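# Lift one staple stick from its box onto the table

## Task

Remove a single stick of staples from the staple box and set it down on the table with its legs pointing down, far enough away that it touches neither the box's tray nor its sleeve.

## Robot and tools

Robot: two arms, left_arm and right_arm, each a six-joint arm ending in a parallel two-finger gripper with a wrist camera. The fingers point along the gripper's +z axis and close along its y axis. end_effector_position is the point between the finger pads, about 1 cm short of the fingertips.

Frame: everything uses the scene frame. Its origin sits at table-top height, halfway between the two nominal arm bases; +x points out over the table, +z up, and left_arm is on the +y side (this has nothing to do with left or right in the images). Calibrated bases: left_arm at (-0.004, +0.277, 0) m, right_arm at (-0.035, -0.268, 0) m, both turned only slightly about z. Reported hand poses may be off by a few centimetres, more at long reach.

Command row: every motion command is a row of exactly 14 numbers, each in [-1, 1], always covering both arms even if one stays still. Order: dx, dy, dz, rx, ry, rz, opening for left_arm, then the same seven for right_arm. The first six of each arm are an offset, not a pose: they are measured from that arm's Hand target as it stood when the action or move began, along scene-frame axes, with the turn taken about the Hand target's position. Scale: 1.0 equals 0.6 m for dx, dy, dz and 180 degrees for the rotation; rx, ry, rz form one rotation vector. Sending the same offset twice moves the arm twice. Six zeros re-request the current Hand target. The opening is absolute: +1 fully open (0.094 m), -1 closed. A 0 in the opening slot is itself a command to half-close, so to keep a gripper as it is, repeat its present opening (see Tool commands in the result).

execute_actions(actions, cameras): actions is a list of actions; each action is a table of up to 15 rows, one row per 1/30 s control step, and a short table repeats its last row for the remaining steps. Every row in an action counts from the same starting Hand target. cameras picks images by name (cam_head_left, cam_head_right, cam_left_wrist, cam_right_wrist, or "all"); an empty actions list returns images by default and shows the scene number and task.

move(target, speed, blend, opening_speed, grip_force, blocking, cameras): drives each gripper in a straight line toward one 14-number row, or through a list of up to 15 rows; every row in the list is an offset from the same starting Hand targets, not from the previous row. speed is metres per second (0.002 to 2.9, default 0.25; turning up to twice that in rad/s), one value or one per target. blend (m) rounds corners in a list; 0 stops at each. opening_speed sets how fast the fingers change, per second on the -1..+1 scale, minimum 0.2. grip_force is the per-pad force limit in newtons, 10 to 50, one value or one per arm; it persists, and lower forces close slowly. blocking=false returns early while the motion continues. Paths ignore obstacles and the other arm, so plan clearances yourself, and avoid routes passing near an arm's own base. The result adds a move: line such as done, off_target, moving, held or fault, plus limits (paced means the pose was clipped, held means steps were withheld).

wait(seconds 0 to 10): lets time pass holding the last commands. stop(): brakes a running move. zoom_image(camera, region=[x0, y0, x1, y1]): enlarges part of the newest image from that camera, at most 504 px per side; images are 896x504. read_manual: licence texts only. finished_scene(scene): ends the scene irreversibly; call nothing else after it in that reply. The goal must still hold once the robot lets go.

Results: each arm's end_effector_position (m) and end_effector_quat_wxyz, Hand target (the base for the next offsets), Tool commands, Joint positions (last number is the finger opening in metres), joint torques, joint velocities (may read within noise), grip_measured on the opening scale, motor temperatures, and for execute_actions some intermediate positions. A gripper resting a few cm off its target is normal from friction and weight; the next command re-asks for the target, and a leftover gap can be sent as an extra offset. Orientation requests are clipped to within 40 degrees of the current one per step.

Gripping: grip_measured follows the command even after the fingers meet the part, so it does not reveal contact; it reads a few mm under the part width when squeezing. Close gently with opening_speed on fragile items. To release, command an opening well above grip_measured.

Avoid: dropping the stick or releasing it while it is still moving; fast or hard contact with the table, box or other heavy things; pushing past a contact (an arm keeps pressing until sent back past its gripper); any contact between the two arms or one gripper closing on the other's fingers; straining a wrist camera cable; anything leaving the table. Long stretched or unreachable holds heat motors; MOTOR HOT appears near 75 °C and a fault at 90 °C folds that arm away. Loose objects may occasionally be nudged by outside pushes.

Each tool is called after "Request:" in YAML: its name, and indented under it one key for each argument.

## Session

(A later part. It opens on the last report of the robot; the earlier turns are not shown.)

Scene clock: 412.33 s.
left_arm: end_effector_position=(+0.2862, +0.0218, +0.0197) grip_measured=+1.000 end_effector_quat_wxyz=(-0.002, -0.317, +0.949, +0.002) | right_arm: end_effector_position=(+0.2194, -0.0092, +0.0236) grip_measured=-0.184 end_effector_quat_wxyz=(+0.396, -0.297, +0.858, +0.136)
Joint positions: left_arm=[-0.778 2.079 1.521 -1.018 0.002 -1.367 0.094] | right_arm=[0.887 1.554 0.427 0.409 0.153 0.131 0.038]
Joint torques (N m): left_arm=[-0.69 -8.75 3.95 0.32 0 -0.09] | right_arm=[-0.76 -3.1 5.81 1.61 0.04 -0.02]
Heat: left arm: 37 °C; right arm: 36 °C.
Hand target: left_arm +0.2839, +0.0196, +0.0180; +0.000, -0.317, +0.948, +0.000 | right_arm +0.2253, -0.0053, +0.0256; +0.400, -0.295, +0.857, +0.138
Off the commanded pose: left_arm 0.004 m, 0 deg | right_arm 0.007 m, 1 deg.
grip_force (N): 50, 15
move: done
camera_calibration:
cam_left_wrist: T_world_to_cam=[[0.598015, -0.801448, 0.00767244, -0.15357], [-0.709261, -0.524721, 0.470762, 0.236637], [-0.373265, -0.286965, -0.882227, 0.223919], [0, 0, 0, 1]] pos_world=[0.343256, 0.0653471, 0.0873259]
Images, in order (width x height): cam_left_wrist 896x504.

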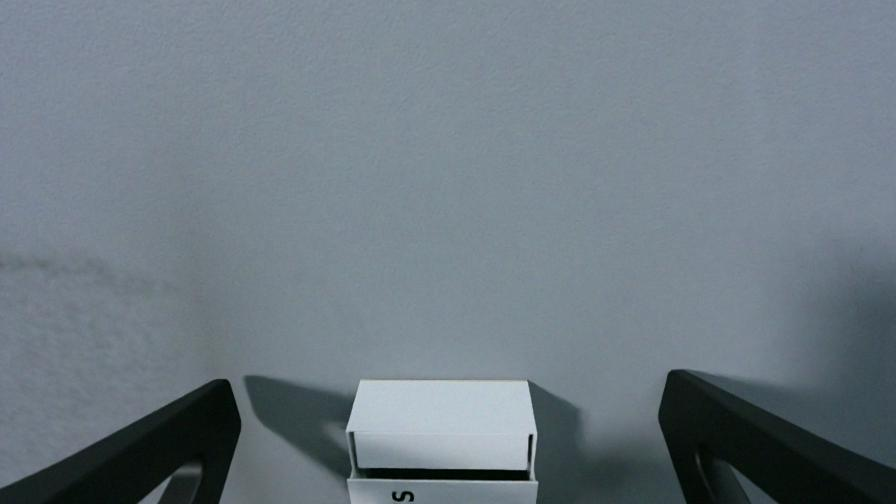

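Request:
move:
  target: [0,0,0,0,0,0,-0.35,0,0,0,0,0,0,-0.3]
  speed: 0.05
  grip_force: [15,15]
  opening_speed: 0.3
  cameras: ["cam_left_wrist","cam_right_wrist"]

Scene clock: 422.90 s.
left_arm: end_effector_position=(+0.2886, +0.0185, +0.0189) grip_measured=-0.209 end_effector_quat_wxyz=(+0.001, -0.316, +0.949, -0.006) | right_arm: end_effector_position=(+0.2217, -0.0116, +0.0238) grip_measured=-0.184 end_effector_quat_wxyz=(+0.398, -0.293, +0.859, +0.131)
Joint positions: left_arm=[-0.778 2.079 1.517 -0.998 0.005 -1.368 0.037] | right_arm=[0.884 1.554 0.427 0.409 0.164 0.131 0.038]
Joint torques (N m): left_arm=[-0.62 -8.73 4.21 0.11 -0.04 -0.09] | right_arm=[-0.24 -2.85 5.71 1.57 -0.13 -0.02]
Heat: left arm: 37 °C; right arm: 36 °C.
Hand target: left_arm +0.2838, +0.0196, +0.0179; +0.000, -0.317, +0.949, +0.000 | right_arm +0.2253, -0.0053, +0.0256; +0.400, -0.295, +0.857, +0.138
Off the commanded pose: left_arm 0.005 m, 1 deg | right_arm 0.007 m, 1 deg.
grip_force (N): 15, 15
move: done
camera_calibration:
cam_left_wrist: T_world_to_cam=[[0.597891, -0.801196, 0.0247381, -0.157912], [-0.714188, -0.518441, 0.470272, 0.238316], [-0.363955, -0.298839, -0.882175, 0.22067], [0, 0, 0, 1]] pos_world=[0.34493, 0.0629795, 0.0865029]
cam_right_wrist: T_world_to_cam=[[0.608702, -0.792921, 0.0275314, -0.147978], [-0.715732, -0.563758, -0.412195, 0.19826], [0.342359, 0.231199, -0.910679, 0.0401955], [0, 0, 0, 1]] pos_world=[0.218214, -0.0148575, 0.122401]
Images, in order (width x height): cam_left_wrist 896x504, cam_right_wrist 896x504.

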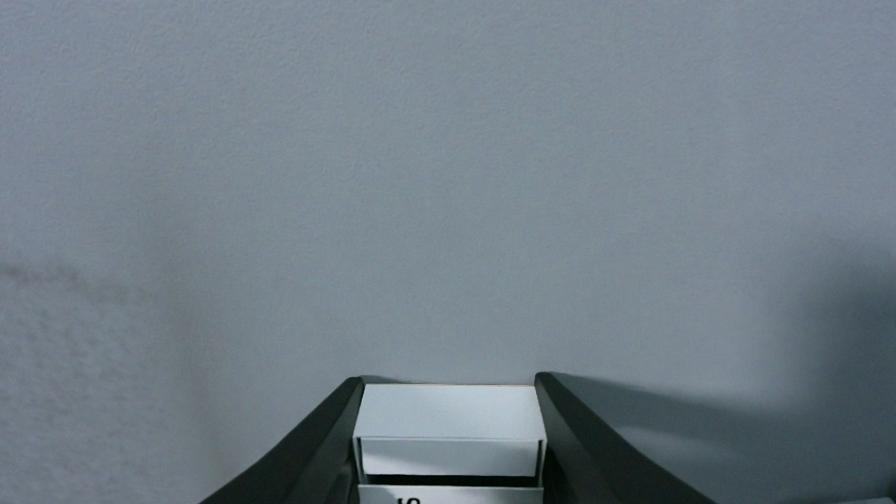

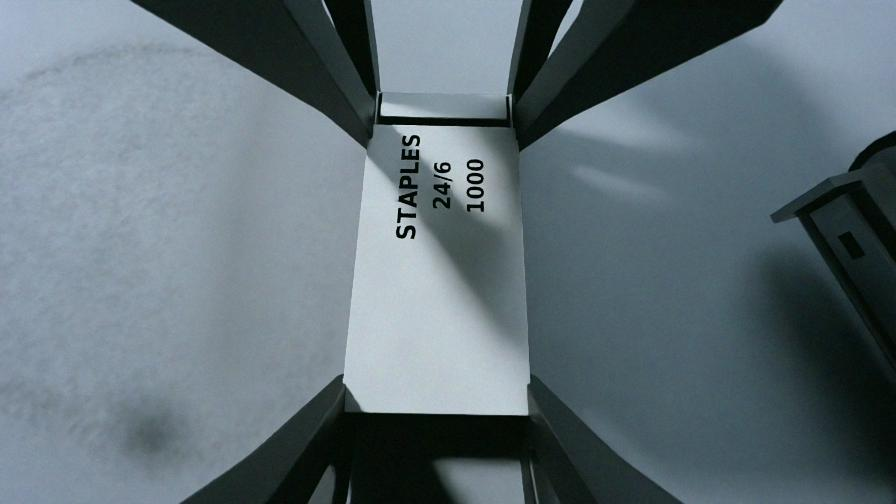

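Request:
move:
  target: [0.0413,0.0232,0.003,0,0,0,-0.35,0,0,0,0,0,0,-0.3]
  speed: 0.04
  cameras: ["cam_left_wrist","cam_right_wrist"]

Scene clock: 447.43 s.
left_arm: end_effector_position=(+0.2940, +0.0247, +0.0192) grip_measured=-0.210 end_effector_quat_wxyz=(-0.020, -0.315, +0.949, -0.009) | right_arm: end_effector_position=(+0.2239, -0.0089, +0.0275) grip_measured=-0.184 end_effector_quat_wxyz=(+0.404, -0.291, +0.857, +0.135)
Joint positions: left_arm=[-0.739 2.094 1.541 -1.023 0.043 -1.325 0.037] | right_arm=[0.884 1.554 0.431 0.42 0.164 0.131 0.038]
Joint torques (N m): left_arm=[1.52 -7.57 7.54 0.07 -0.45 0.16] | right_arm=[-0.1 -3.18 5.49 1.46 -0.09 -0.03]
Heat: left arm: 36 °C; right arm: 36 °C.
Hand target: left_arm +0.3086, +0.0335, +0.0198; +0.000, -0.317, +0.948, +0.000 | right_arm +0.2253, -0.0053, +0.0256; +0.400, -0.295, +0.857, +0.138
Off the commanded pose: left_arm 0.017 m, 3 deg | right_arm 0.004 m, 1 deg.
grip_force (N): 15, 15
move: off_target (left_arm)
camera_calibration:
cam_left_wrist: T_world_to_cam=[[0.59518, -0.803391, 0.0179943, -0.155203], [-0.698406, -0.506068, 0.506087, 0.239698], [-0.397479, -0.31378, -0.862295, 0.234591], [0, 0, 0, 1]] pos_world=[0.353026, 0.070225, 0.0837713]
cam_right_wrist: T_world_to_cam=[[0.608673, -0.793057, 0.0240186, -0.147239], [-0.711398, -0.558904, -0.426073, 0.202343], [0.351324, 0.242253, -0.90437, 0.0400538], [0, 0, 0, 1]] pos_world=[0.219495, -0.0133818, 0.125973]
Images, in order (width x height): cam_left_wrist 896x504, cam_right_wrist 896x504.

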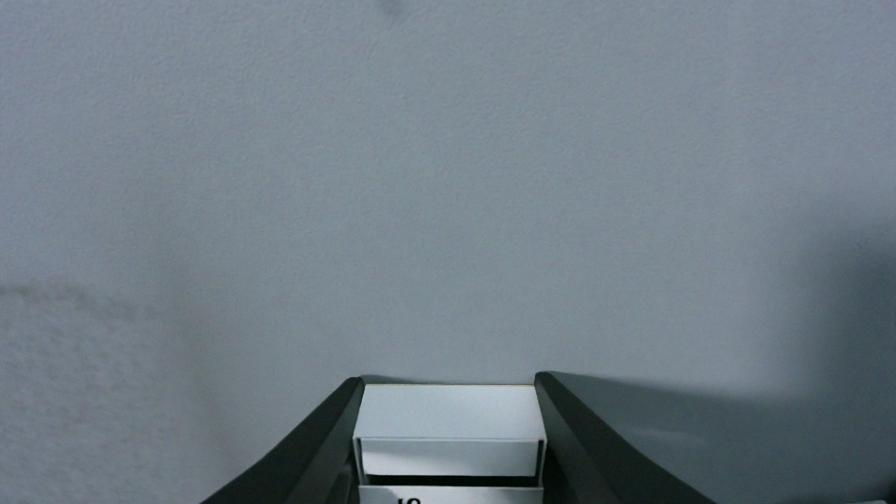

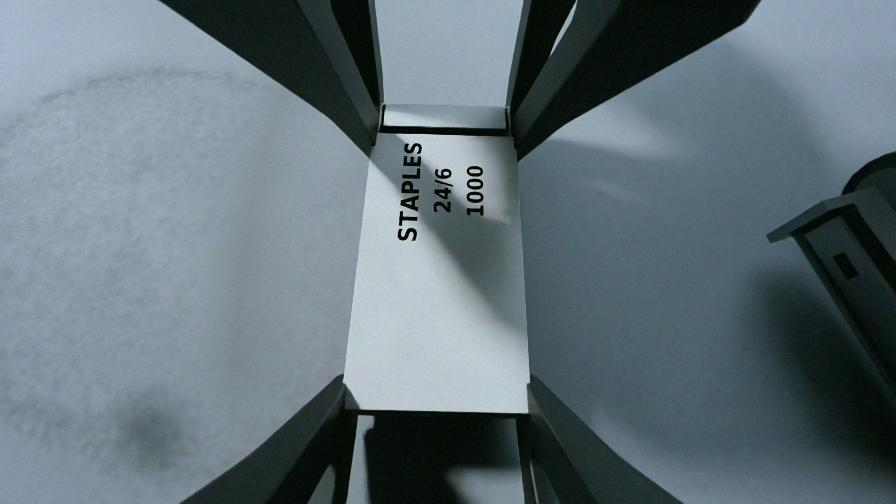

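Request:
move:
  target: [0.0,0.0,0.0,0,0,0,-0.5,0,0,0,0,0,0,-0.5]
  speed: 0.04
  opening_speed: 0.4
  grip_force: [20,20]
  cameras: []

Request:
move:
  target: [0.0333,0.025,0.0,0,0,0,-0.5,0,0,0,0,0,0,-0.5]
  speed: 0.04
  cameras: ["cam_left_wrist","cam_right_wrist"]

Scene clock: 466.73 s.
left_arm: end_effector_position=(+0.2940, +0.0247, +0.0192) grip_measured=-0.215 end_effector_quat_wxyz=(-0.020, -0.314, +0.949, -0.009) | right_arm: end_effector_position=(+0.2239, -0.0089, +0.0275) grip_measured=-0.192 end_effector_quat_wxyz=(+0.404, -0.291, +0.857, +0.135)
Joint positions: left_arm=[-0.739 2.094 1.541 -1.023 0.043 -1.325 0.037] | right_arm=[0.884 1.554 0.431 0.42 0.164 0.131 0.038]
Joint torques (N m): left_arm=[1.52 -7.61 7.54 0.08 -0.44 0.16] | right_arm=[-0.57 -3.07 5.37 1.5 -0.11 -0.02]
Heat: left arm: 37 °C; right arm: 35 °C.
Hand target: left_arm +0.3086, +0.0335, +0.0198; +0.000, -0.317, +0.948, +0.000 | right_arm +0.2253, -0.0053, +0.0256; +0.400, -0.295, +0.857, +0.138
Off the commanded pose: left_arm 0.017 m, 3 deg | right_arm 0.004 m, 1 deg.
grip_force (N): 20, 20
move: off_target (left_arm)
No camera images: "cameras" was empty.

Scene clock: 467.73 s.
left_arm: end_effector_position=(+0.2992, +0.0306, +0.0197) grip_measured=-0.215 end_effector_quat_wxyz=(-0.048, -0.310, +0.949, -0.014) | right_arm: end_effector_position=(+0.2277, -0.0042, +0.0330) grip_measured=-0.193 end_effector_quat_wxyz=(+0.414, -0.289, +0.852, +0.141)
Joint positions: left_arm=[-0.696 2.119 1.579 -1.063 0.094 -1.272 0.037] | right_arm=[0.884 1.559 0.44 0.442 0.163 0.131 0.038]
Joint torques (N m): left_arm=[2.71 -7.83 7.84 0.26 -0.97 0.23] | right_arm=[-0.2 -3.44 4.55 1.28 -0.11 -0.03]
Heat: left arm: 37 °C; right arm: 35 °C.
Hand target: left_arm +0.3286, +0.0485, +0.0198; +0.000, -0.317, +0.949, +0.000 | right_arm +0.2253, -0.0054, +0.0254; +0.400, -0.295, +0.857, +0.138
Off the commanded pose: left_arm 0.034 m, 6 deg | right_arm 0.008 m, 2 deg.
grip_force (N): 20, 20
move: off_target (left_arm)
camera_calibration:
cam_left_wrist: T_world_to_cam=[[0.589118, -0.807987, 0.00983138, -0.151399], [-0.676082, -0.486207, 0.553639, 0.237785], [-0.442553, -0.332806, -0.832699, 0.252407], [0, 0, 0, 1]] pos_world=[0.361658, 0.0772867, 0.08002]
cam_right_wrist: T_world_to_cam=[[0.609017, -0.792952, 0.0180711, -0.145714], [-0.703861, -0.550813, -0.448536, 0.20913], [0.365621, 0.260446, -0.893582, 0.0390448], [0, 0, 0, 1]] pos_world=[0.221665, -0.0105216, 0.131325]
Images, in order (width x height): cam_left_wrist 896x504, cam_right_wrist 896x504.

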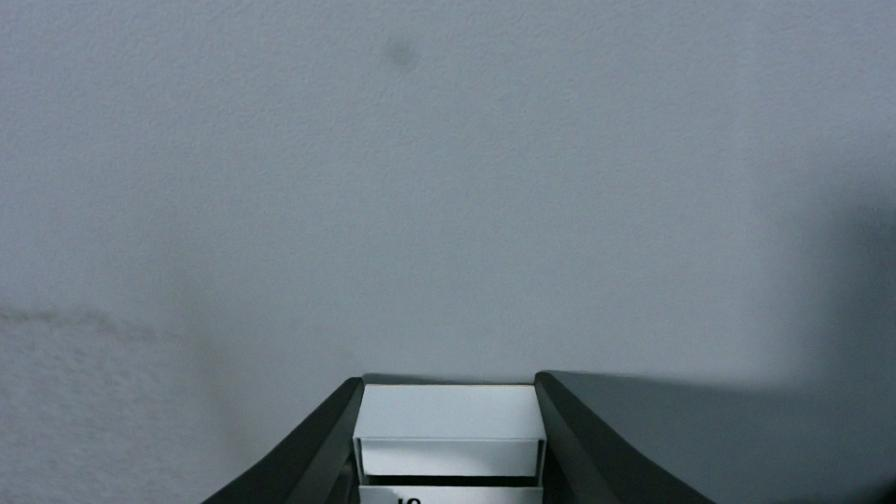

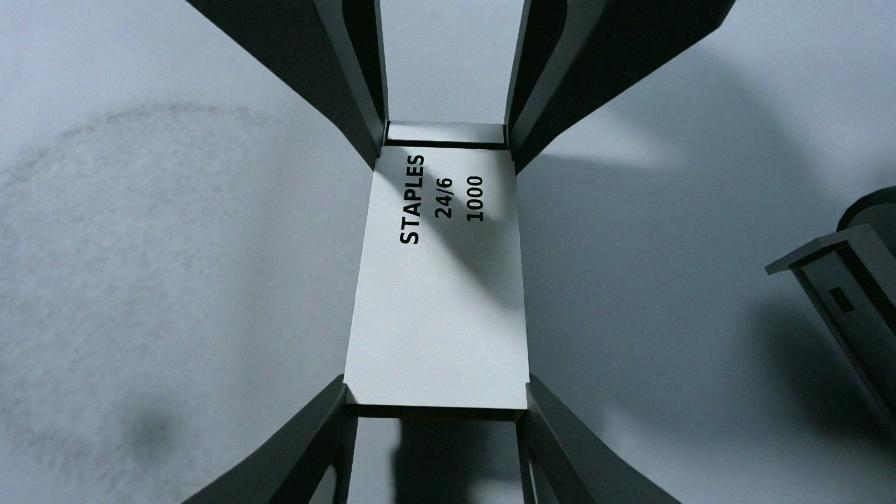

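Request:
zoom_image:
  camera: "cam_left_wrist"
  region: [320, 360, 580, 504]

Request:
zoom_image:
  camera: "cam_right_wrist"
  region: [330, 60, 570, 260]

Scaled by 1.938 from the camera's 896x504 image, which has a finer 1280x720 frame.

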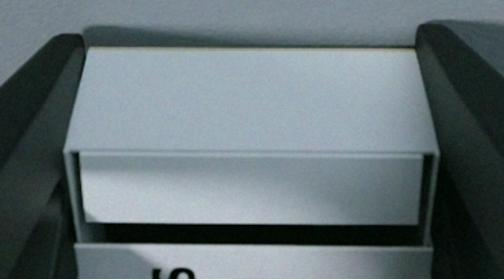

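Scaled by 2.100 from the camera's 896x504 image, which has a finer 1280x720 frame.

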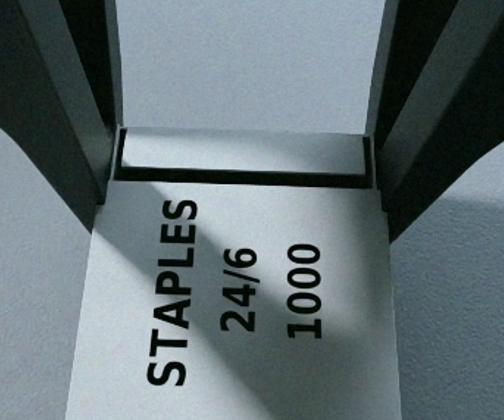

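Request:
move:
  target: [-0.0533,-0.0333,0.0,0,0,0,-0.5,0,0,0,0,0,0,-0.5]
  speed: 0.06
  cameras: []

Request:
move:
  target: [0,0,0.0,0,0,0,0.0,0,0,0,0,0,0,-0.3]
  speed: 0.04
  opening_speed: 0.4
  cameras: ["cam_left_wrist","cam_right_wrist"]

Scene clock: 490.07 s.
left_arm: end_effector_position=(+0.2938, +0.0259, +0.0186) grip_measured=-0.215 end_effector_quat_wxyz=(-0.019, -0.312, +0.950, -0.002) | right_arm: end_effector_position=(+0.2255, -0.0065, +0.0290) grip_measured=-0.193 end_effector_quat_wxyz=(+0.406, -0.291, +0.856, +0.137)
Joint positions: left_arm=[-0.742 2.102 1.551 -1.037 0.034 -1.323 0.037] | right_arm=[0.884 1.559 0.44 0.421 0.161 0.131 0.038]
Joint torques (N m): left_arm=[-0.44 -9.62 3.6 0.34 -0.33 -0.18] | right_arm=[-0.29 -3.51 4.59 1.48 -0.1 -0.04]
Heat: left arm: 37 °C; right arm: 35 °C.
Hand target: left_arm +0.2966, +0.0285, +0.0198; +0.000, -0.317, +0.948, +0.000 | right_arm +0.2252, -0.0054, +0.0254; +0.400, -0.295, +0.857, +0.138
Off the commanded pose: left_arm 0.004 m, 2 deg | right_arm 0.004 m, 1 deg.
grip_force (N): 20, 20
move: done
No camera images: "cameras" was empty.

Scene clock: 491.53 s.
left_arm: end_effector_position=(+0.2927, +0.0296, +0.0190) grip_measured=-0.002 end_effector_quat_wxyz=(-0.017, -0.315, +0.949, +0.006) | right_arm: end_effector_position=(+0.2253, -0.0064, +0.0290) grip_measured=-0.193 end_effector_quat_wxyz=(+0.405, -0.292, +0.856, +0.137)
Joint positions: left_arm=[-0.742 2.101 1.551 -1.05 0.022 -1.328 0.047] | right_arm=[0.884 1.559 0.44 0.421 0.161 0.131 0.038]
Joint torques (N m): left_arm=[-0.46 -9.5 3.62 0.46 -0.22 -0.12] | right_arm=[-0.24 -3.56 4.63 1.5 -0.06 -0.03]
Heat: left arm: 37 °C; right arm: 35 °C.
Hand target: left_arm +0.2967, +0.0285, +0.0199; +0.000, -0.317, +0.948, +0.000 | right_arm +0.2252, -0.0054, +0.0254; +0.400, -0.295, +0.857, +0.138
Off the commanded pose: left_arm 0.004 m, 2 deg | right_arm 0.004 m, 1 deg.
grip_force (N): 20, 20
move: done
camera_calibration:
cam_left_wrist: T_world_to_cam=[[0.595529, -0.803275, -0.00977958, -0.15008], [-0.695811, -0.521865, 0.493462, 0.241196], [-0.401489, -0.287066, -0.869713, 0.235954], [0, 0, 0, 1]] pos_world=[0.351936, 0.0730506, 0.0847236]
cam_right_wrist: T_world_to_cam=[[0.610673, -0.791592, 0.0214437, -0.146505], [-0.70924, -0.558786, -0.429811, 0.205028], [0.352217, 0.247265, -0.902664, 0.039992], [0, 0, 0, 1]] pos_world=[0.220795, -0.0112938, 0.127364]
Images, in order (width x height): cam_left_wrist 896x504, cam_right_wrist 896x504.

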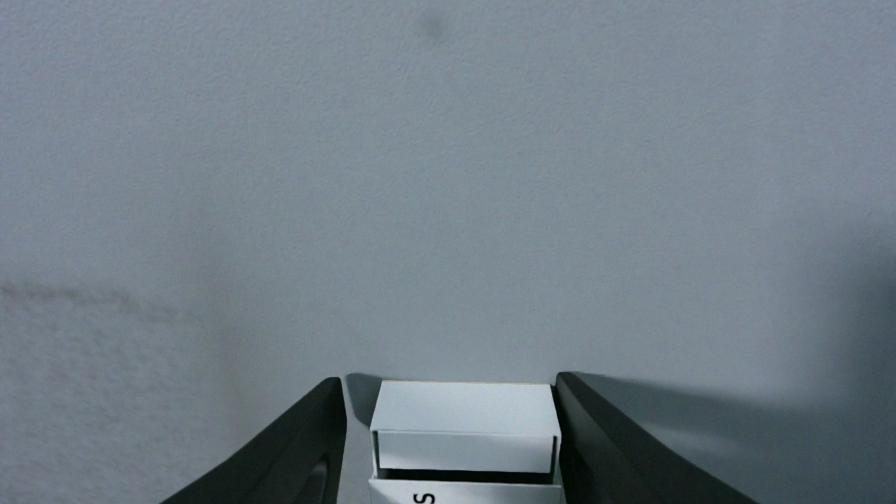

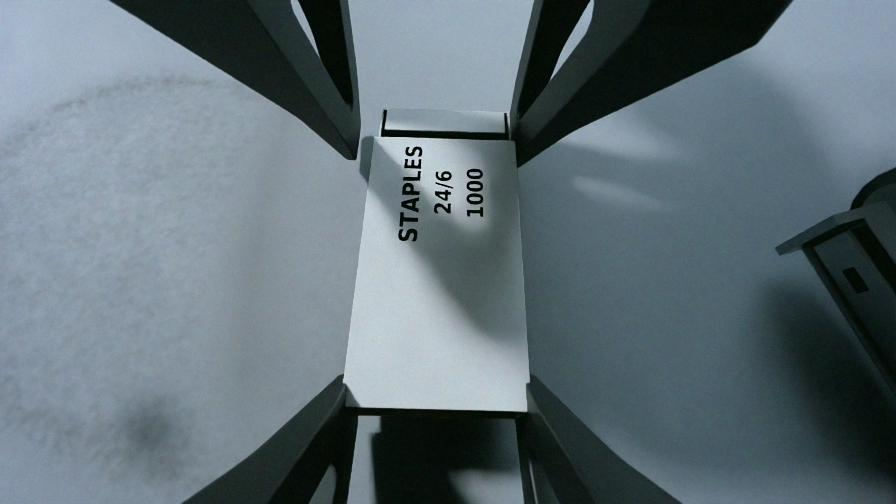

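Request:
move:
  target: [0.005,-0.002,0.01,0,0,0,0.0,0,0,0,0,0,0,-0.3]
  speed: 0.04
  cameras: ["cam_left_wrist"]

Scene clock: 500.87 s.
left_arm: end_effector_position=(+0.2922, +0.0299, +0.0190) grip_measured=-0.002 end_effector_quat_wxyz=(-0.018, -0.315, +0.949, +0.007) | right_arm: end_effector_position=(+0.2253, -0.0064, +0.0290) grip_measured=-0.193 end_effector_quat_wxyz=(+0.405, -0.292, +0.856, +0.137)
Joint positions: left_arm=[-0.742 2.101 1.551 -1.052 0.022 -1.328 0.047] | right_arm=[0.884 1.559 0.44 0.421 0.161 0.131 0.038]
Joint torques (N m): left_arm=[-0.29 -9.29 6.37 0.19 -0.23 -0.09] | right_arm=[-0.25 -3.34 4.82 1.48 -0.1 0.03]
Heat: left arm: 37 °C; right arm: 35 °C.
Hand target: left_arm +0.2997, +0.0273, +0.0259; +0.000, -0.317, +0.948, +0.000 | right_arm +0.2252, -0.0054, +0.0254; +0.400, -0.295, +0.857, +0.138
Off the commanded pose: left_arm 0.010 m, 2 deg | right_arm 0.004 m, 1 deg.
grip_force (N): 20, 20
move: done
camera_calibration:
cam_left_wrist: T_world_to_cam=[[0.595476, -0.803285, -0.0119409, -0.149463], [-0.694999, -0.522545, 0.493886, 0.240872], [-0.40297, -0.285798, -0.869445, 0.236328], [0, 0, 0, 1]] pos_world=[0.351641, 0.0733471, 0.0847259]
Images, in order (width x height): cam_left_wrist 896x504.

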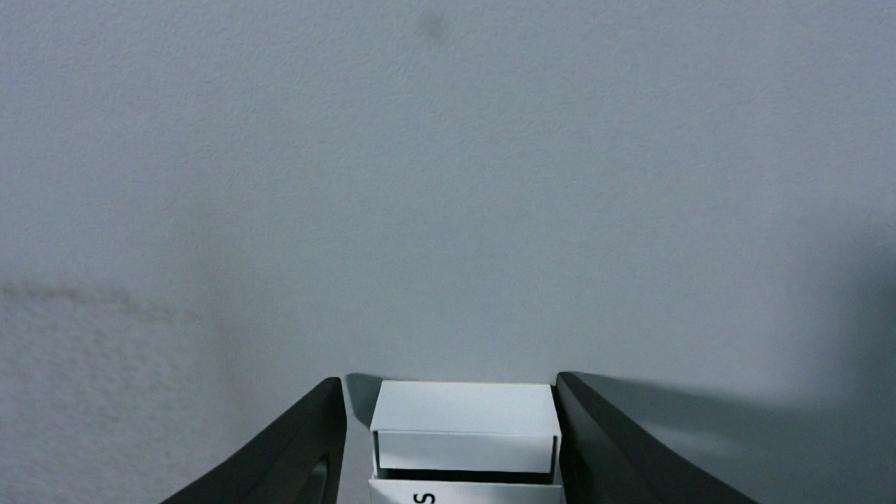

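Request:
move:
  target:
    - [-0.0112,-0.003,0.0485,0,0,0,0.0,0,0,0,0,0,0,-0.3]
    - [-0.0112,-0.003,-0.0057,0,0,0,0.0,0,0,0,0,0,0,-0.3]
  speed: 0.06
  cameras: ["cam_left_wrist","cam_right_wrist"]

Scene clock: 519.03 s.
left_arm: end_effector_position=(+0.2914, +0.0265, +0.0227) grip_measured=-0.002 end_effector_quat_wxyz=(-0.009, -0.316, +0.949, +0.000) | right_arm: end_effector_position=(+0.2250, -0.0061, +0.0289) grip_measured=-0.193 end_effector_quat_wxyz=(+0.405, -0.292, +0.855, +0.138)
Joint positions: left_arm=[-0.753 2.083 1.539 -1.037 0.015 -1.341 0.047] | right_arm=[0.884 1.559 0.44 0.421 0.158 0.131 0.038]
Joint torques (N m): left_arm=[-0.53 -8.65 4.7 0.27 -0.15 -0.1] | right_arm=[-0.2 -3.51 4.64 1.48 -0.01 -0.04]
Heat: left arm: 36 °C; right arm: 35 °C.
Hand target: left_arm +0.2929, +0.0255, +0.0224; +0.000, -0.317, +0.949, +0.000 | right_arm +0.2252, -0.0054, +0.0254; +0.400, -0.295, +0.857, +0.138
Off the commanded pose: left_arm 0.002 m, 1 deg | right_arm 0.004 m, 1 deg.
grip_force (N): 20, 20
move: done
camera_calibration:
cam_left_wrist: T_world_to_cam=[[0.596659, -0.802469, 0.00646909, -0.152497], [-0.704271, -0.519747, 0.483596, 0.239497], [-0.384709, -0.293098, -0.875267, 0.233239], [0, 0, 0, 1]] pos_world=[0.349389, 0.0704659, 0.0893134]
cam_right_wrist: T_world_to_cam=[[0.612322, -0.790361, 0.0197629, -0.146367], [-0.708664, -0.559767, -0.429484, 0.20482], [0.35051, 0.248977, -0.902858, 0.0404325], [0, 0, 0, 1]] pos_world=[0.220601, -0.0110985, 0.127364]
Images, in order (width x height): cam_left_wrist 896x504, cam_right_wrist 896x504.

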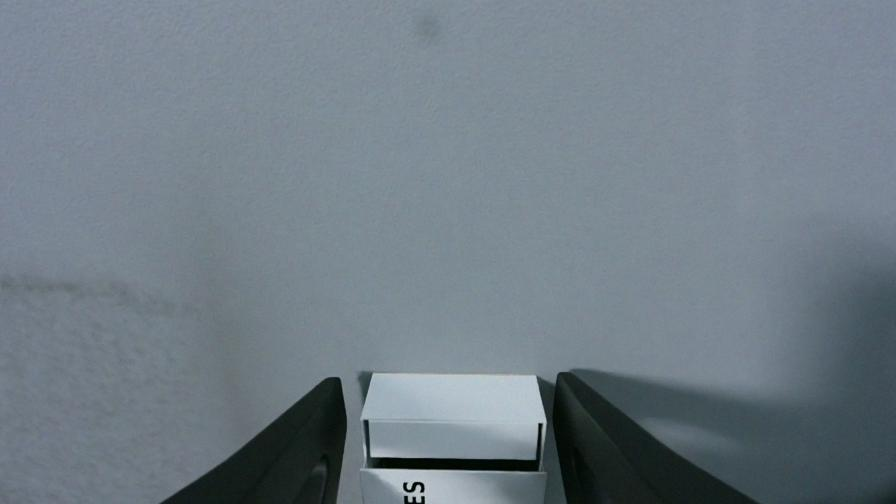

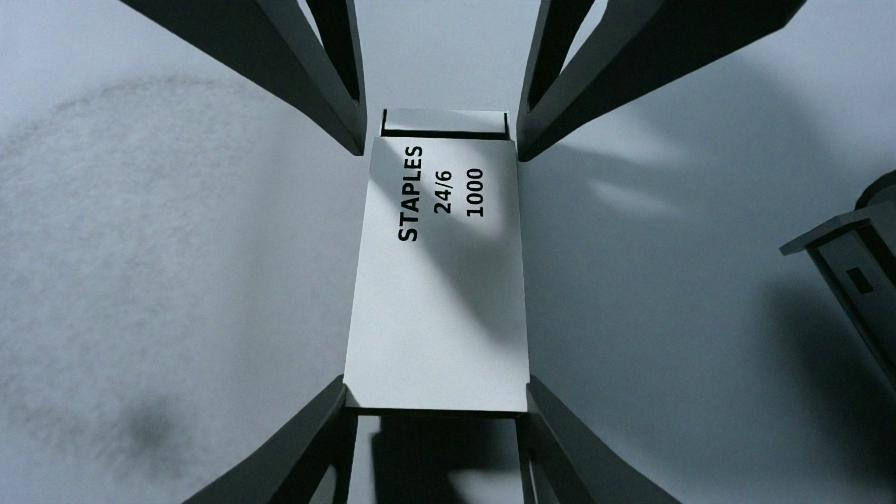

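Request:
move:
  target: [0,0,0,0,0,0,-0.5,0,0,0,0,0,0,-0.5]
  speed: 0.06
  opening_speed: 0.4
  grip_force: [30,30]
  cameras: []

Request:
move:
  target: [0.04,0.03,0.0,0,0,0,-0.5,0,0,0,0,0,0,-0.5]
  speed: 0.04
  cameras: ["cam_left_wrist","cam_right_wrist"]

Scene clock: 528.10 s.
left_arm: end_effector_position=(+0.2918, +0.0262, +0.0227) grip_measured=-0.226 end_effector_quat_wxyz=(-0.009, -0.316, +0.949, +0.000) | right_arm: end_effector_position=(+0.2250, -0.0060, +0.0289) grip_measured=-0.209 end_effector_quat_wxyz=(+0.405, -0.292, +0.855, +0.138)
Joint positions: left_arm=[-0.753 2.083 1.539 -1.035 0.015 -1.341 0.036] | right_arm=[0.884 1.559 0.44 0.421 0.158 0.131 0.037]
Joint torques (N m): left_arm=[-0.49 -8.64 4.68 0.26 -0.15 -0.11] | right_arm=[-0.28 -3.4 4.66 1.52 -0.05 -0.05]
Heat: left arm: 36 °C; right arm: 35 °C.
Hand target: left_arm +0.2929, +0.0255, +0.0224; +0.000, -0.317, +0.949, +0.000 | right_arm +0.2252, -0.0054, +0.0254; +0.400, -0.295, +0.857, +0.138
Off the commanded pose: left_arm 0.001 m, 1 deg | right_arm 0.004 m, 1 deg.
grip_force (N): 30, 30
move: done
No camera images: "cameras" was empty.

Scene clock: 529.20 s.
left_arm: end_effector_position=(+0.2967, +0.0314, +0.0223) grip_measured=-0.226 end_effector_quat_wxyz=(-0.030, -0.314, +0.949, -0.010) | right_arm: end_effector_position=(+0.2265, -0.0042, +0.0317) grip_measured=-0.209 end_effector_quat_wxyz=(+0.410, -0.291, +0.853, +0.142)
Joint positions: left_arm=[-0.714 2.093 1.55 -1.045 0.06 -1.299 0.036] | right_arm=[0.884 1.559 0.44 0.436 0.157 0.13 0.037]
Joint velocities: left_arm=[0.007 -0.012 0.002 0.007 0.154 -0.022 -0.001] | right_arm=[within noise]
Joint torques (N m): left_arm=[2.06 -7.54 7.54 0.17 -0.64 0.25] | right_arm=[-0.24 -3.63 4.75 1.38 -0.03 -0.07]
Heat: left arm: 36 °C; right arm: 35 °C.
Hand target: left_arm +0.3169, +0.0435, +0.0224; +0.000, -0.317, +0.949, +0.000 | right_arm +0.2252, -0.0054, +0.0254; +0.400, -0.295, +0.857, +0.138
Off the commanded pose: left_arm 0.024 m, 4 deg | right_arm 0.007 m, 1 deg.
grip_force (N): 30, 30
move: off_target (left_arm)
camera_calibration:
cam_left_wrist: T_world_to_cam=[[0.595071, -0.803562, 0.0134, -0.151358], [-0.689454, -0.50186, 0.522292, 0.240226], [-0.412969, -0.32004, -0.852661, 0.244995], [0, 0, 0, 1]] pos_world=[0.356869, 0.0773428, 0.0854574]
cam_right_wrist: T_world_to_cam=[[0.612833, -0.790038, 0.0165994, -0.1458], [-0.704033, -0.555418, -0.442548, 0.207465], [0.358849, 0.259521, -0.896591, 0.0399331], [0, 0, 0, 1]] pos_world=[0.221083, -0.0103217, 0.130037]
Images, in order (width x height): cam_left_wrist 896x504, cam_right_wrist 896x504.

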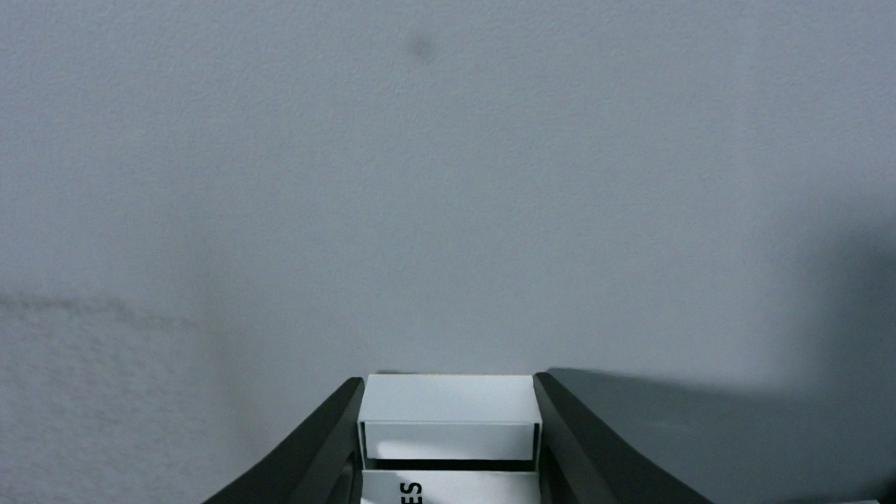

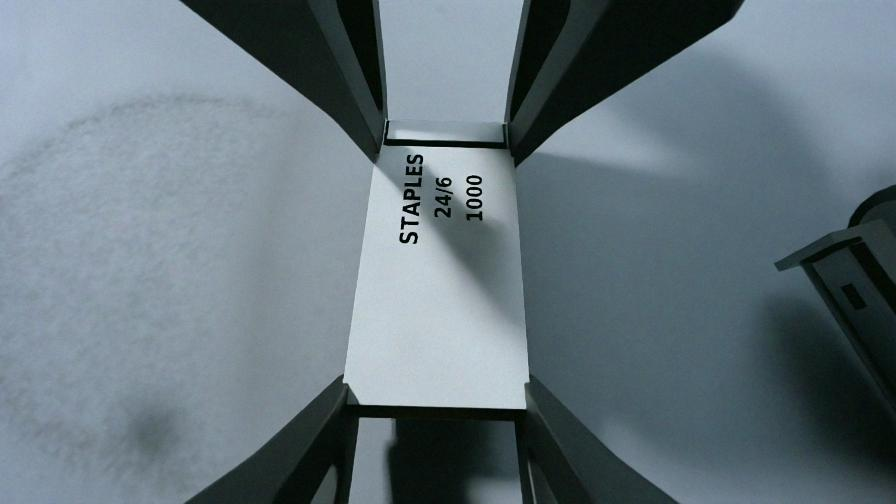

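Request:
move:
  target: [0,0,0,0,0,0,-0.62,0,0,0,0,0,0,-0.6]
  speed: 0.06
  opening_speed: 0.4
  grip_force: [35,35]
  cameras: []

Request:
move:
  target: [0.0,0.0,0.005,0,0,0,-0.62,-0.025,-0.019,-0.01,0,0,0,-0.6]
  speed: 0.03
  cameras: ["cam_left_wrist","cam_right_wrist"]

Scene clock: 545.13 s.
left_arm: end_effector_position=(+0.2967, +0.0314, +0.0223) grip_measured=-0.230 end_effector_quat_wxyz=(-0.030, -0.314, +0.949, -0.010) | right_arm: end_effector_position=(+0.2265, -0.0042, +0.0317) grip_measured=-0.217 end_effector_quat_wxyz=(+0.410, -0.291, +0.853, +0.142)
Joint positions: left_arm=[-0.714 2.093 1.55 -1.045 0.06 -1.298 0.036] | right_arm=[0.884 1.559 0.44 0.436 0.157 0.13 0.037]
Joint torques (N m): left_arm=[2.04 -7.57 7.53 0.18 -0.62 0.24] | right_arm=[-0.24 -3.44 4.78 1.32 -0.04 -0.03]
Heat: left arm: 36 °C; right arm: 35 °C.
Hand target: left_arm +0.3169, +0.0435, +0.0224; +0.000, -0.317, +0.949, +0.000 | right_arm +0.2252, -0.0054, +0.0254; +0.400, -0.295, +0.857, +0.138
Off the commanded pose: left_arm 0.023 m, 4 deg | right_arm 0.007 m, 1 deg.
grip_force (N): 35, 35
move: off_target (left_arm)
No camera images: "cameras" was empty.

Scene clock: 546.20 s.
left_arm: end_effector_position=(+0.2939, +0.0302, +0.0225) grip_measured=-0.230 end_effector_quat_wxyz=(-0.038, -0.314, +0.949, -0.012) | right_arm: end_effector_position=(+0.2229, -0.0061, +0.0310) grip_measured=-0.217 end_effector_quat_wxyz=(+0.423, -0.289, +0.846, +0.147)
Joint positions: left_arm=[-0.714 2.093 1.55 -1.051 0.075 -1.298 0.036] | right_arm=[0.891 1.559 0.397 0.508 0.164 0.13 0.037]
Joint torques (N m): left_arm=[2.04 -7.9 8.16 0.11 -0.77 0.23] | right_arm=[0.44 -6.24 2.26 1.04 0.03 0.1]
Heat: left arm: 36 °C; right arm: 35 °C.
Hand target: left_arm +0.3169, +0.0435, +0.0254; +0.000, -0.317, +0.948, +0.000 | right_arm +0.2103, -0.0168, +0.0195; +0.400, -0.295, +0.857, +0.138
Off the commanded pose: left_arm 0.027 m, 5 deg | right_arm 0.020 m, 3 deg.
grip_force (N): 35, 35
move: off_target (left_arm, right_arm)
camera_calibration:
cam_left_wrist: T_world_to_cam=[[0.595124, -0.80355, 0.0116531, -0.150593], [-0.68201, -0.497333, 0.53621, 0.234896], [-0.425076, -0.327059, -0.844004, 0.247203], [0, 0, 0, 1]] pos_world=[0.354902, 0.0766624, 0.0844416]
cam_right_wrist: T_world_to_cam=[[0.613896, -0.78925, 0.0146695, -0.145347], [-0.692779, -0.547581, -0.469267, 0.201902], [0.378402, 0.277919, -0.882934, 0.0363585], [0, 0, 0, 1]] pos_world=[0.215343, -0.014262, 0.12898]
Images, in order (width x height): cam_left_wrist 896x504, cam_right_wrist 896x504.

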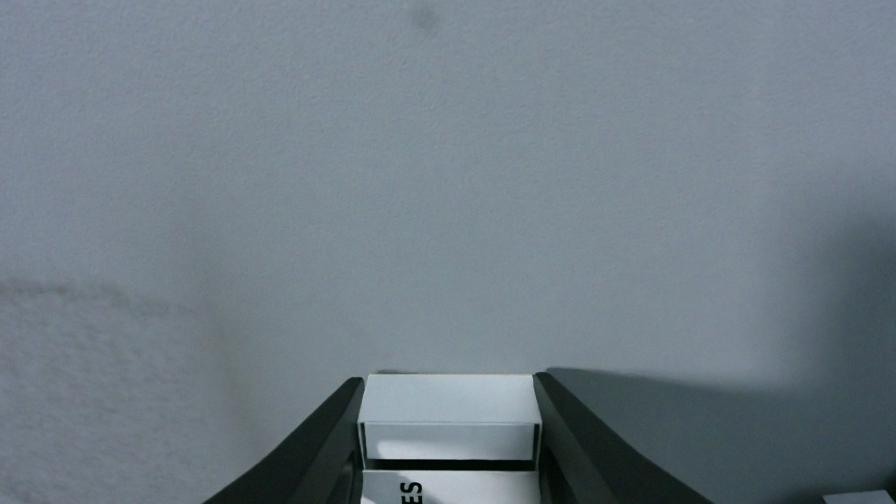

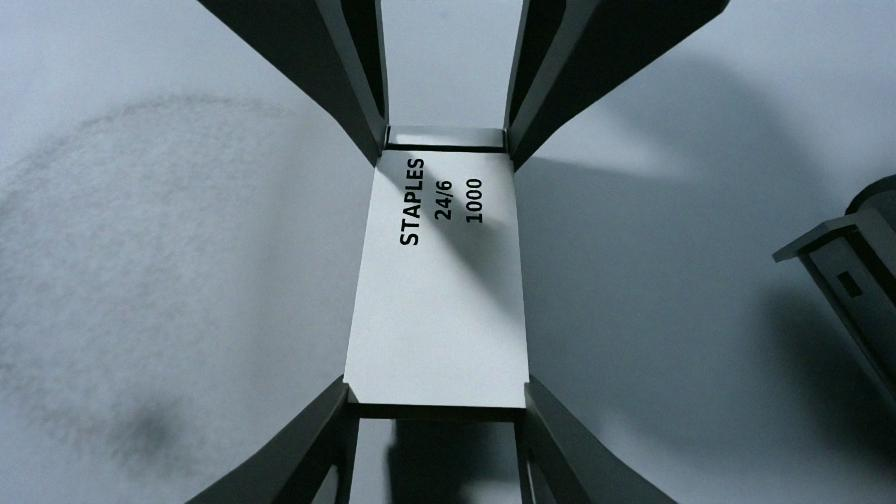

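Request:
move:
  target: [-0.0383,-0.0222,-0.003,0,0,0,-0.62,0.018,0.015,0,0,0,0,-0.5]
  speed: 0.06
  cameras: []

Request:
move:
  target: [0,0,0.0,0,0,0,0.2,0,0,0,0,0,0,-0.4]
  speed: 0.04
  opening_speed: 0.5
  cameras: []

Request:
move:
  target: [0.0,0.0,0.05,0,0,0,0.2,0,0,0,0,0,0,-0.4]
  speed: 0.08
  cameras: ["cam_left_wrist","cam_right_wrist"]

Scene clock: 611.10 s.
left_arm: end_effector_position=(+0.2911, +0.0275, +0.0217) grip_measured=-0.230 end_effector_quat_wxyz=(-0.016, -0.315, +0.949, +0.000) | right_arm: end_effector_position=(+0.2220, -0.0072, +0.0276) grip_measured=-0.217 end_effector_quat_wxyz=(+0.415, -0.291, +0.850, +0.143)
Joint positions: left_arm=[-0.746 2.088 1.541 -1.042 0.028 -1.332 0.036] | right_arm=[0.891 1.562 0.404 0.486 0.164 0.13 0.037]
Joint torques (N m): left_arm=[-0.2 -9.62 3.7 0.32 -0.28 -0.07] | right_arm=[-0.17 -2.7 5.26 1.22 -0.03 0.03]
Heat: left arm: 36 °C; right arm: 33 °C.
Hand target: left_arm +0.2939, +0.0302, +0.0236; +0.000, -0.317, +0.949, +0.000 | right_arm +0.2212, -0.0077, +0.0196; +0.400, -0.295, +0.857, +0.138
Off the commanded pose: left_arm 0.004 m, 2 deg | right_arm 0.008 m, 2 deg.
grip_force (N): 35, 35
move: done
No camera images: "cameras" was empty.

Scene clock: 612.97 s.
left_arm: end_effector_position=(+0.2916, +0.0302, +0.0195) grip_measured=+0.198 end_effector_quat_wxyz=(-0.012, -0.316, +0.949, +0.005) | right_arm: end_effector_position=(+0.2207, -0.0083, +0.0255) grip_measured=-0.217 end_effector_quat_wxyz=(+0.411, -0.293, +0.852, +0.141)
Joint positions: left_arm=[-0.746 2.088 1.532 -1.036 0.015 -1.334 0.056] | right_arm=[0.891 1.562 0.404 0.475 0.163 0.13 0.037]
Joint torques (N m): left_arm=[-0.23 -9.65 4.36 0.24 -0.15 -0.07] | right_arm=[-0.34 -2.51 5.38 1.35 -0.02 0.02]
Heat: left arm: 36 °C; right arm: 33 °C.
Hand target: left_arm +0.2940, +0.0302, +0.0236; +0.000, -0.317, +0.948, +0.000 | right_arm +0.2211, -0.0077, +0.0195; +0.400, -0.295, +0.857, +0.138
Off the commanded pose: left_arm 0.005 m, 1 deg | right_arm 0.006 m, 1 deg.
grip_force (N): 35, 35
move: done
No camera images: "cameras" was empty.

Scene clock: 614.10 s.
left_arm: end_effector_position=(+0.2874, +0.0336, +0.0338) grip_measured=+0.198 end_effector_quat_wxyz=(-0.018, -0.316, +0.949, +0.016) | right_arm: end_effector_position=(+0.2207, -0.0083, +0.0255) grip_measured=-0.217 end_effector_quat_wxyz=(+0.411, -0.293, +0.852, +0.141)
Joint positions: left_arm=[-0.746 2.076 1.572 -1.113 0.015 -1.334 0.056] | right_arm=[0.891 1.562 0.404 0.475 0.163 0.13 0.037]
Joint torques (N m): left_arm=[-0.28 -11.12 7.73 -0.11 -0.14 -0.06] | right_arm=[-0.5 -2.59 5.23 1.3 -0.03 0.05]
Heat: left arm: 36 °C; right arm: 33 °C.
Hand target: left_arm +0.2940, +0.0302, +0.0536; +0.000, -0.317, +0.948, +0.000 | right_arm +0.2211, -0.0077, +0.0195; +0.400, -0.295, +0.857, +0.138
Off the commanded pose: left_arm 0.021 m, 3 deg | right_arm 0.006 m, 1 deg.
grip_force (N): 35, 35
move: off_target (left_arm)
camera_calibration:
cam_left_wrist: T_world_to_cam=[[0.596392, -0.802201, -0.0281001, -0.143182], [-0.691195, -0.531034, 0.490155, 0.231475], [-0.408125, -0.272902, -0.871182, 0.249354], [0, 0, 0, 1]] pos_world=[0.347154, 0.0761096, 0.0997507]
cam_right_wrist: T_world_to_cam=[[0.615234, -0.788089, 0.0200523, -0.145997], [-0.701389, -0.558809, -0.442477, 0.197788], [0.359917, 0.258162, -0.896556, 0.0371353], [0, 0, 0, 1]] pos_world=[0.215184, -0.0141201, 0.123738]
Images, in order (width x height): cam_left_wrist 896x504, cam_right_wrist 896x504.

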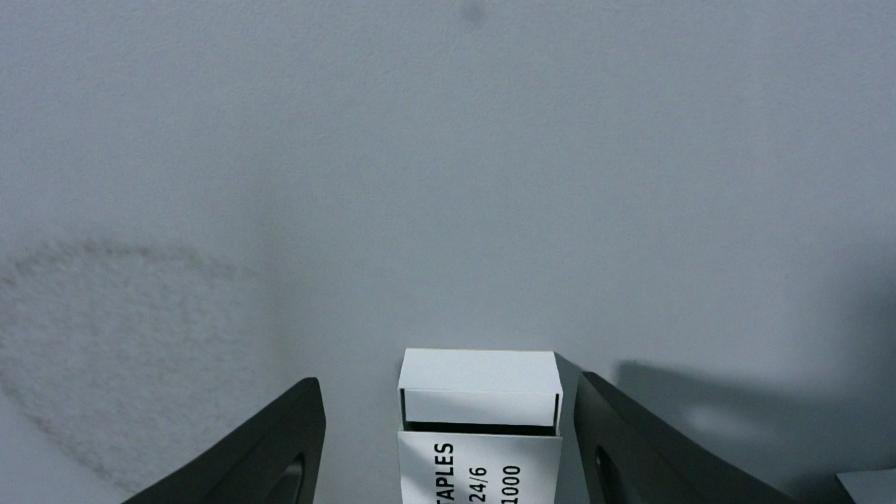

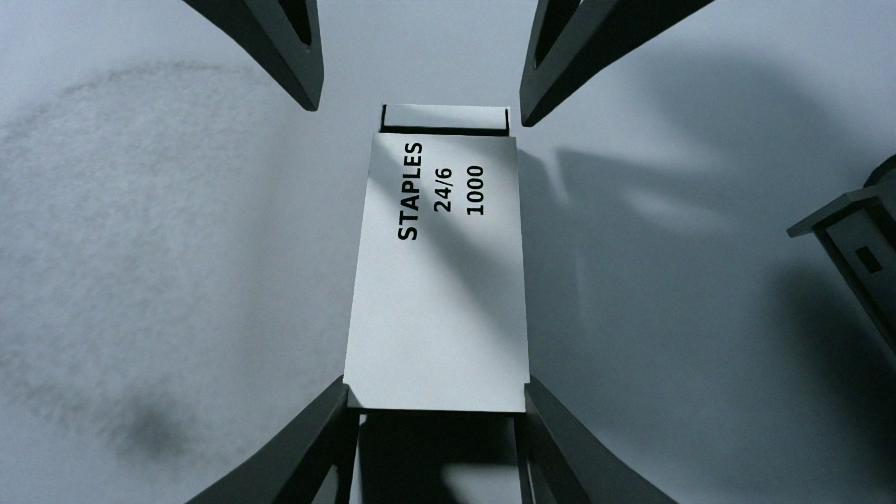

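Request:
move:
  target: [0.0005,-0.0008,0.0,0,0,0,0.2,0,0,0,0,0,0,-0.4]
  speed: 0.08
  cameras: ["cam_left_wrist"]

Scene clock: 630.10 s.
left_arm: end_effector_position=(+0.2872, +0.0338, +0.0338) grip_measured=+0.198 end_effector_quat_wxyz=(-0.019, -0.316, +0.949, +0.016) | right_arm: end_effector_position=(+0.2207, -0.0083, +0.0255) grip_measured=-0.217 end_effector_quat_wxyz=(+0.411, -0.293, +0.852, +0.141)
Joint positions: left_arm=[-0.746 2.076 1.572 -1.115 0.015 -1.334 0.056] | right_arm=[0.891 1.562 0.404 0.475 0.163 0.13 0.037]
Joint torques (N m): left_arm=[-0.27 -10.99 8.05 -0.12 -0.13 -0.07] | right_arm=[-0.38 -2.76 5.24 1.28 -0.04 0]
Heat: left arm: 36 °C; right arm: 33 °C.
Hand target: left_arm +0.2943, +0.0297, +0.0536; +0.000, -0.317, +0.948, +0.000 | right_arm +0.2211, -0.0077, +0.0195; +0.400, -0.295, +0.857, +0.138
Off the commanded pose: left_arm 0.021 m, 3 deg | right_arm 0.006 m, 1 deg.
grip_force (N): 35, 35
move: off_target (left_arm)
camera_calibration:
cam_left_wrist: T_world_to_cam=[[0.596356, -0.80219, -0.0291725, -0.142866], [-0.690759, -0.531352, 0.490425, 0.231236], [-0.408915, -0.272316, -0.870995, 0.249511], [0, 0, 0, 1]] pos_world=[0.346956, 0.076208, 0.0997517]
Images, in order (width x height): cam_left_wrist 896x504.

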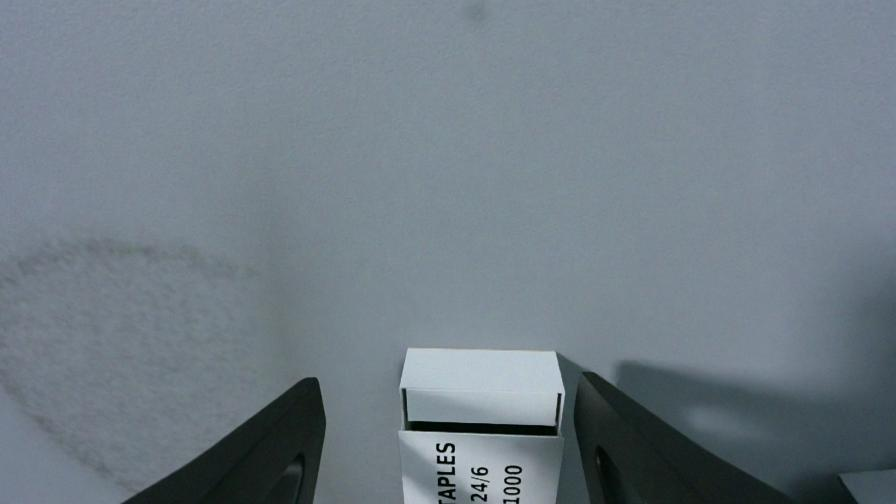

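Request:
wait:
  seconds: 0.5
  cameras: ["cam_head_left","cam_head_right"]

Request:
zoom_image:
  camera: "cam_head_right"
  region: [330, 130, 650, 430]

Scene clock: 636.67 s.
left_arm: end_effector_position=(+0.2871, +0.0339, +0.0338) grip_measured=+0.198 end_effector_quat_wxyz=(-0.019, -0.316, +0.949, +0.016) | right_arm: end_effector_position=(+0.2207, -0.0083, +0.0255) grip_measured=-0.217 end_effector_quat_wxyz=(+0.411, -0.293, +0.852, +0.141)
Joint positions: left_arm=[-0.746 2.076 1.572 -1.115 0.015 -1.334 0.056] | right_arm=[0.891 1.562 0.404 0.475 0.163 0.13 0.037]
Joint torques (N m): left_arm=[-0.27 -10.96 8.01 -0.11 -0.14 -0.07] | right_arm=[-0.31 -2.74 5.31 1.29 -0.03 0.01]
Heat: left arm: 36 °C; right arm: 33 °C.
Hand target: left_arm +0.2942, +0.0297, +0.0536; +0.000, -0.317, +0.948, +0.000 | right_arm +0.2211, -0.0077, +0.0195; +0.400, -0.295, +0.857, +0.138
Tool commands: left_gripper/opening=+0.2 right_gripper/opening=-0.4
Off the commanded pose: left_arm 0.021 m, 3 deg | right_arm 0.006 m, 1 deg.
grip_force (N): 35, 35
wait: 0.50 s; at rest from the start
Images, in order (width x height): cam_head_left 896x504, cam_head_right 896x504.

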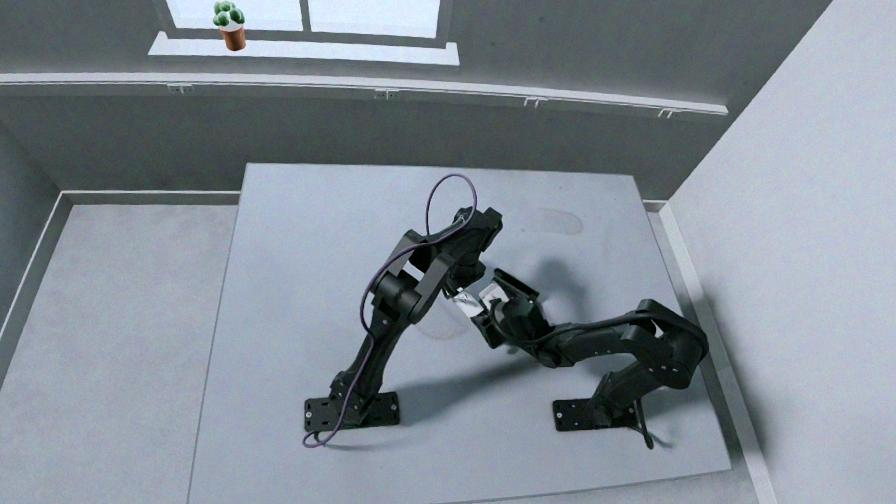

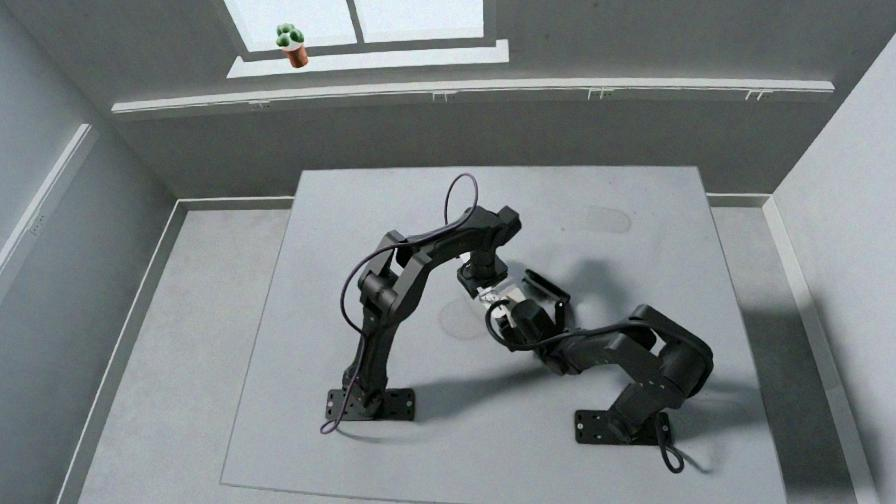

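Scaled by 1.575 from the camera's 896x504 image, which has a finer 1280x720 frame.

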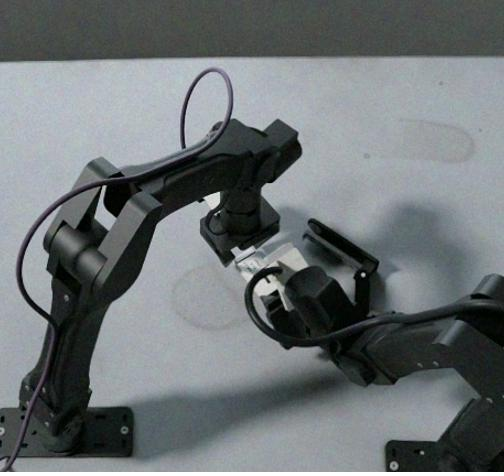

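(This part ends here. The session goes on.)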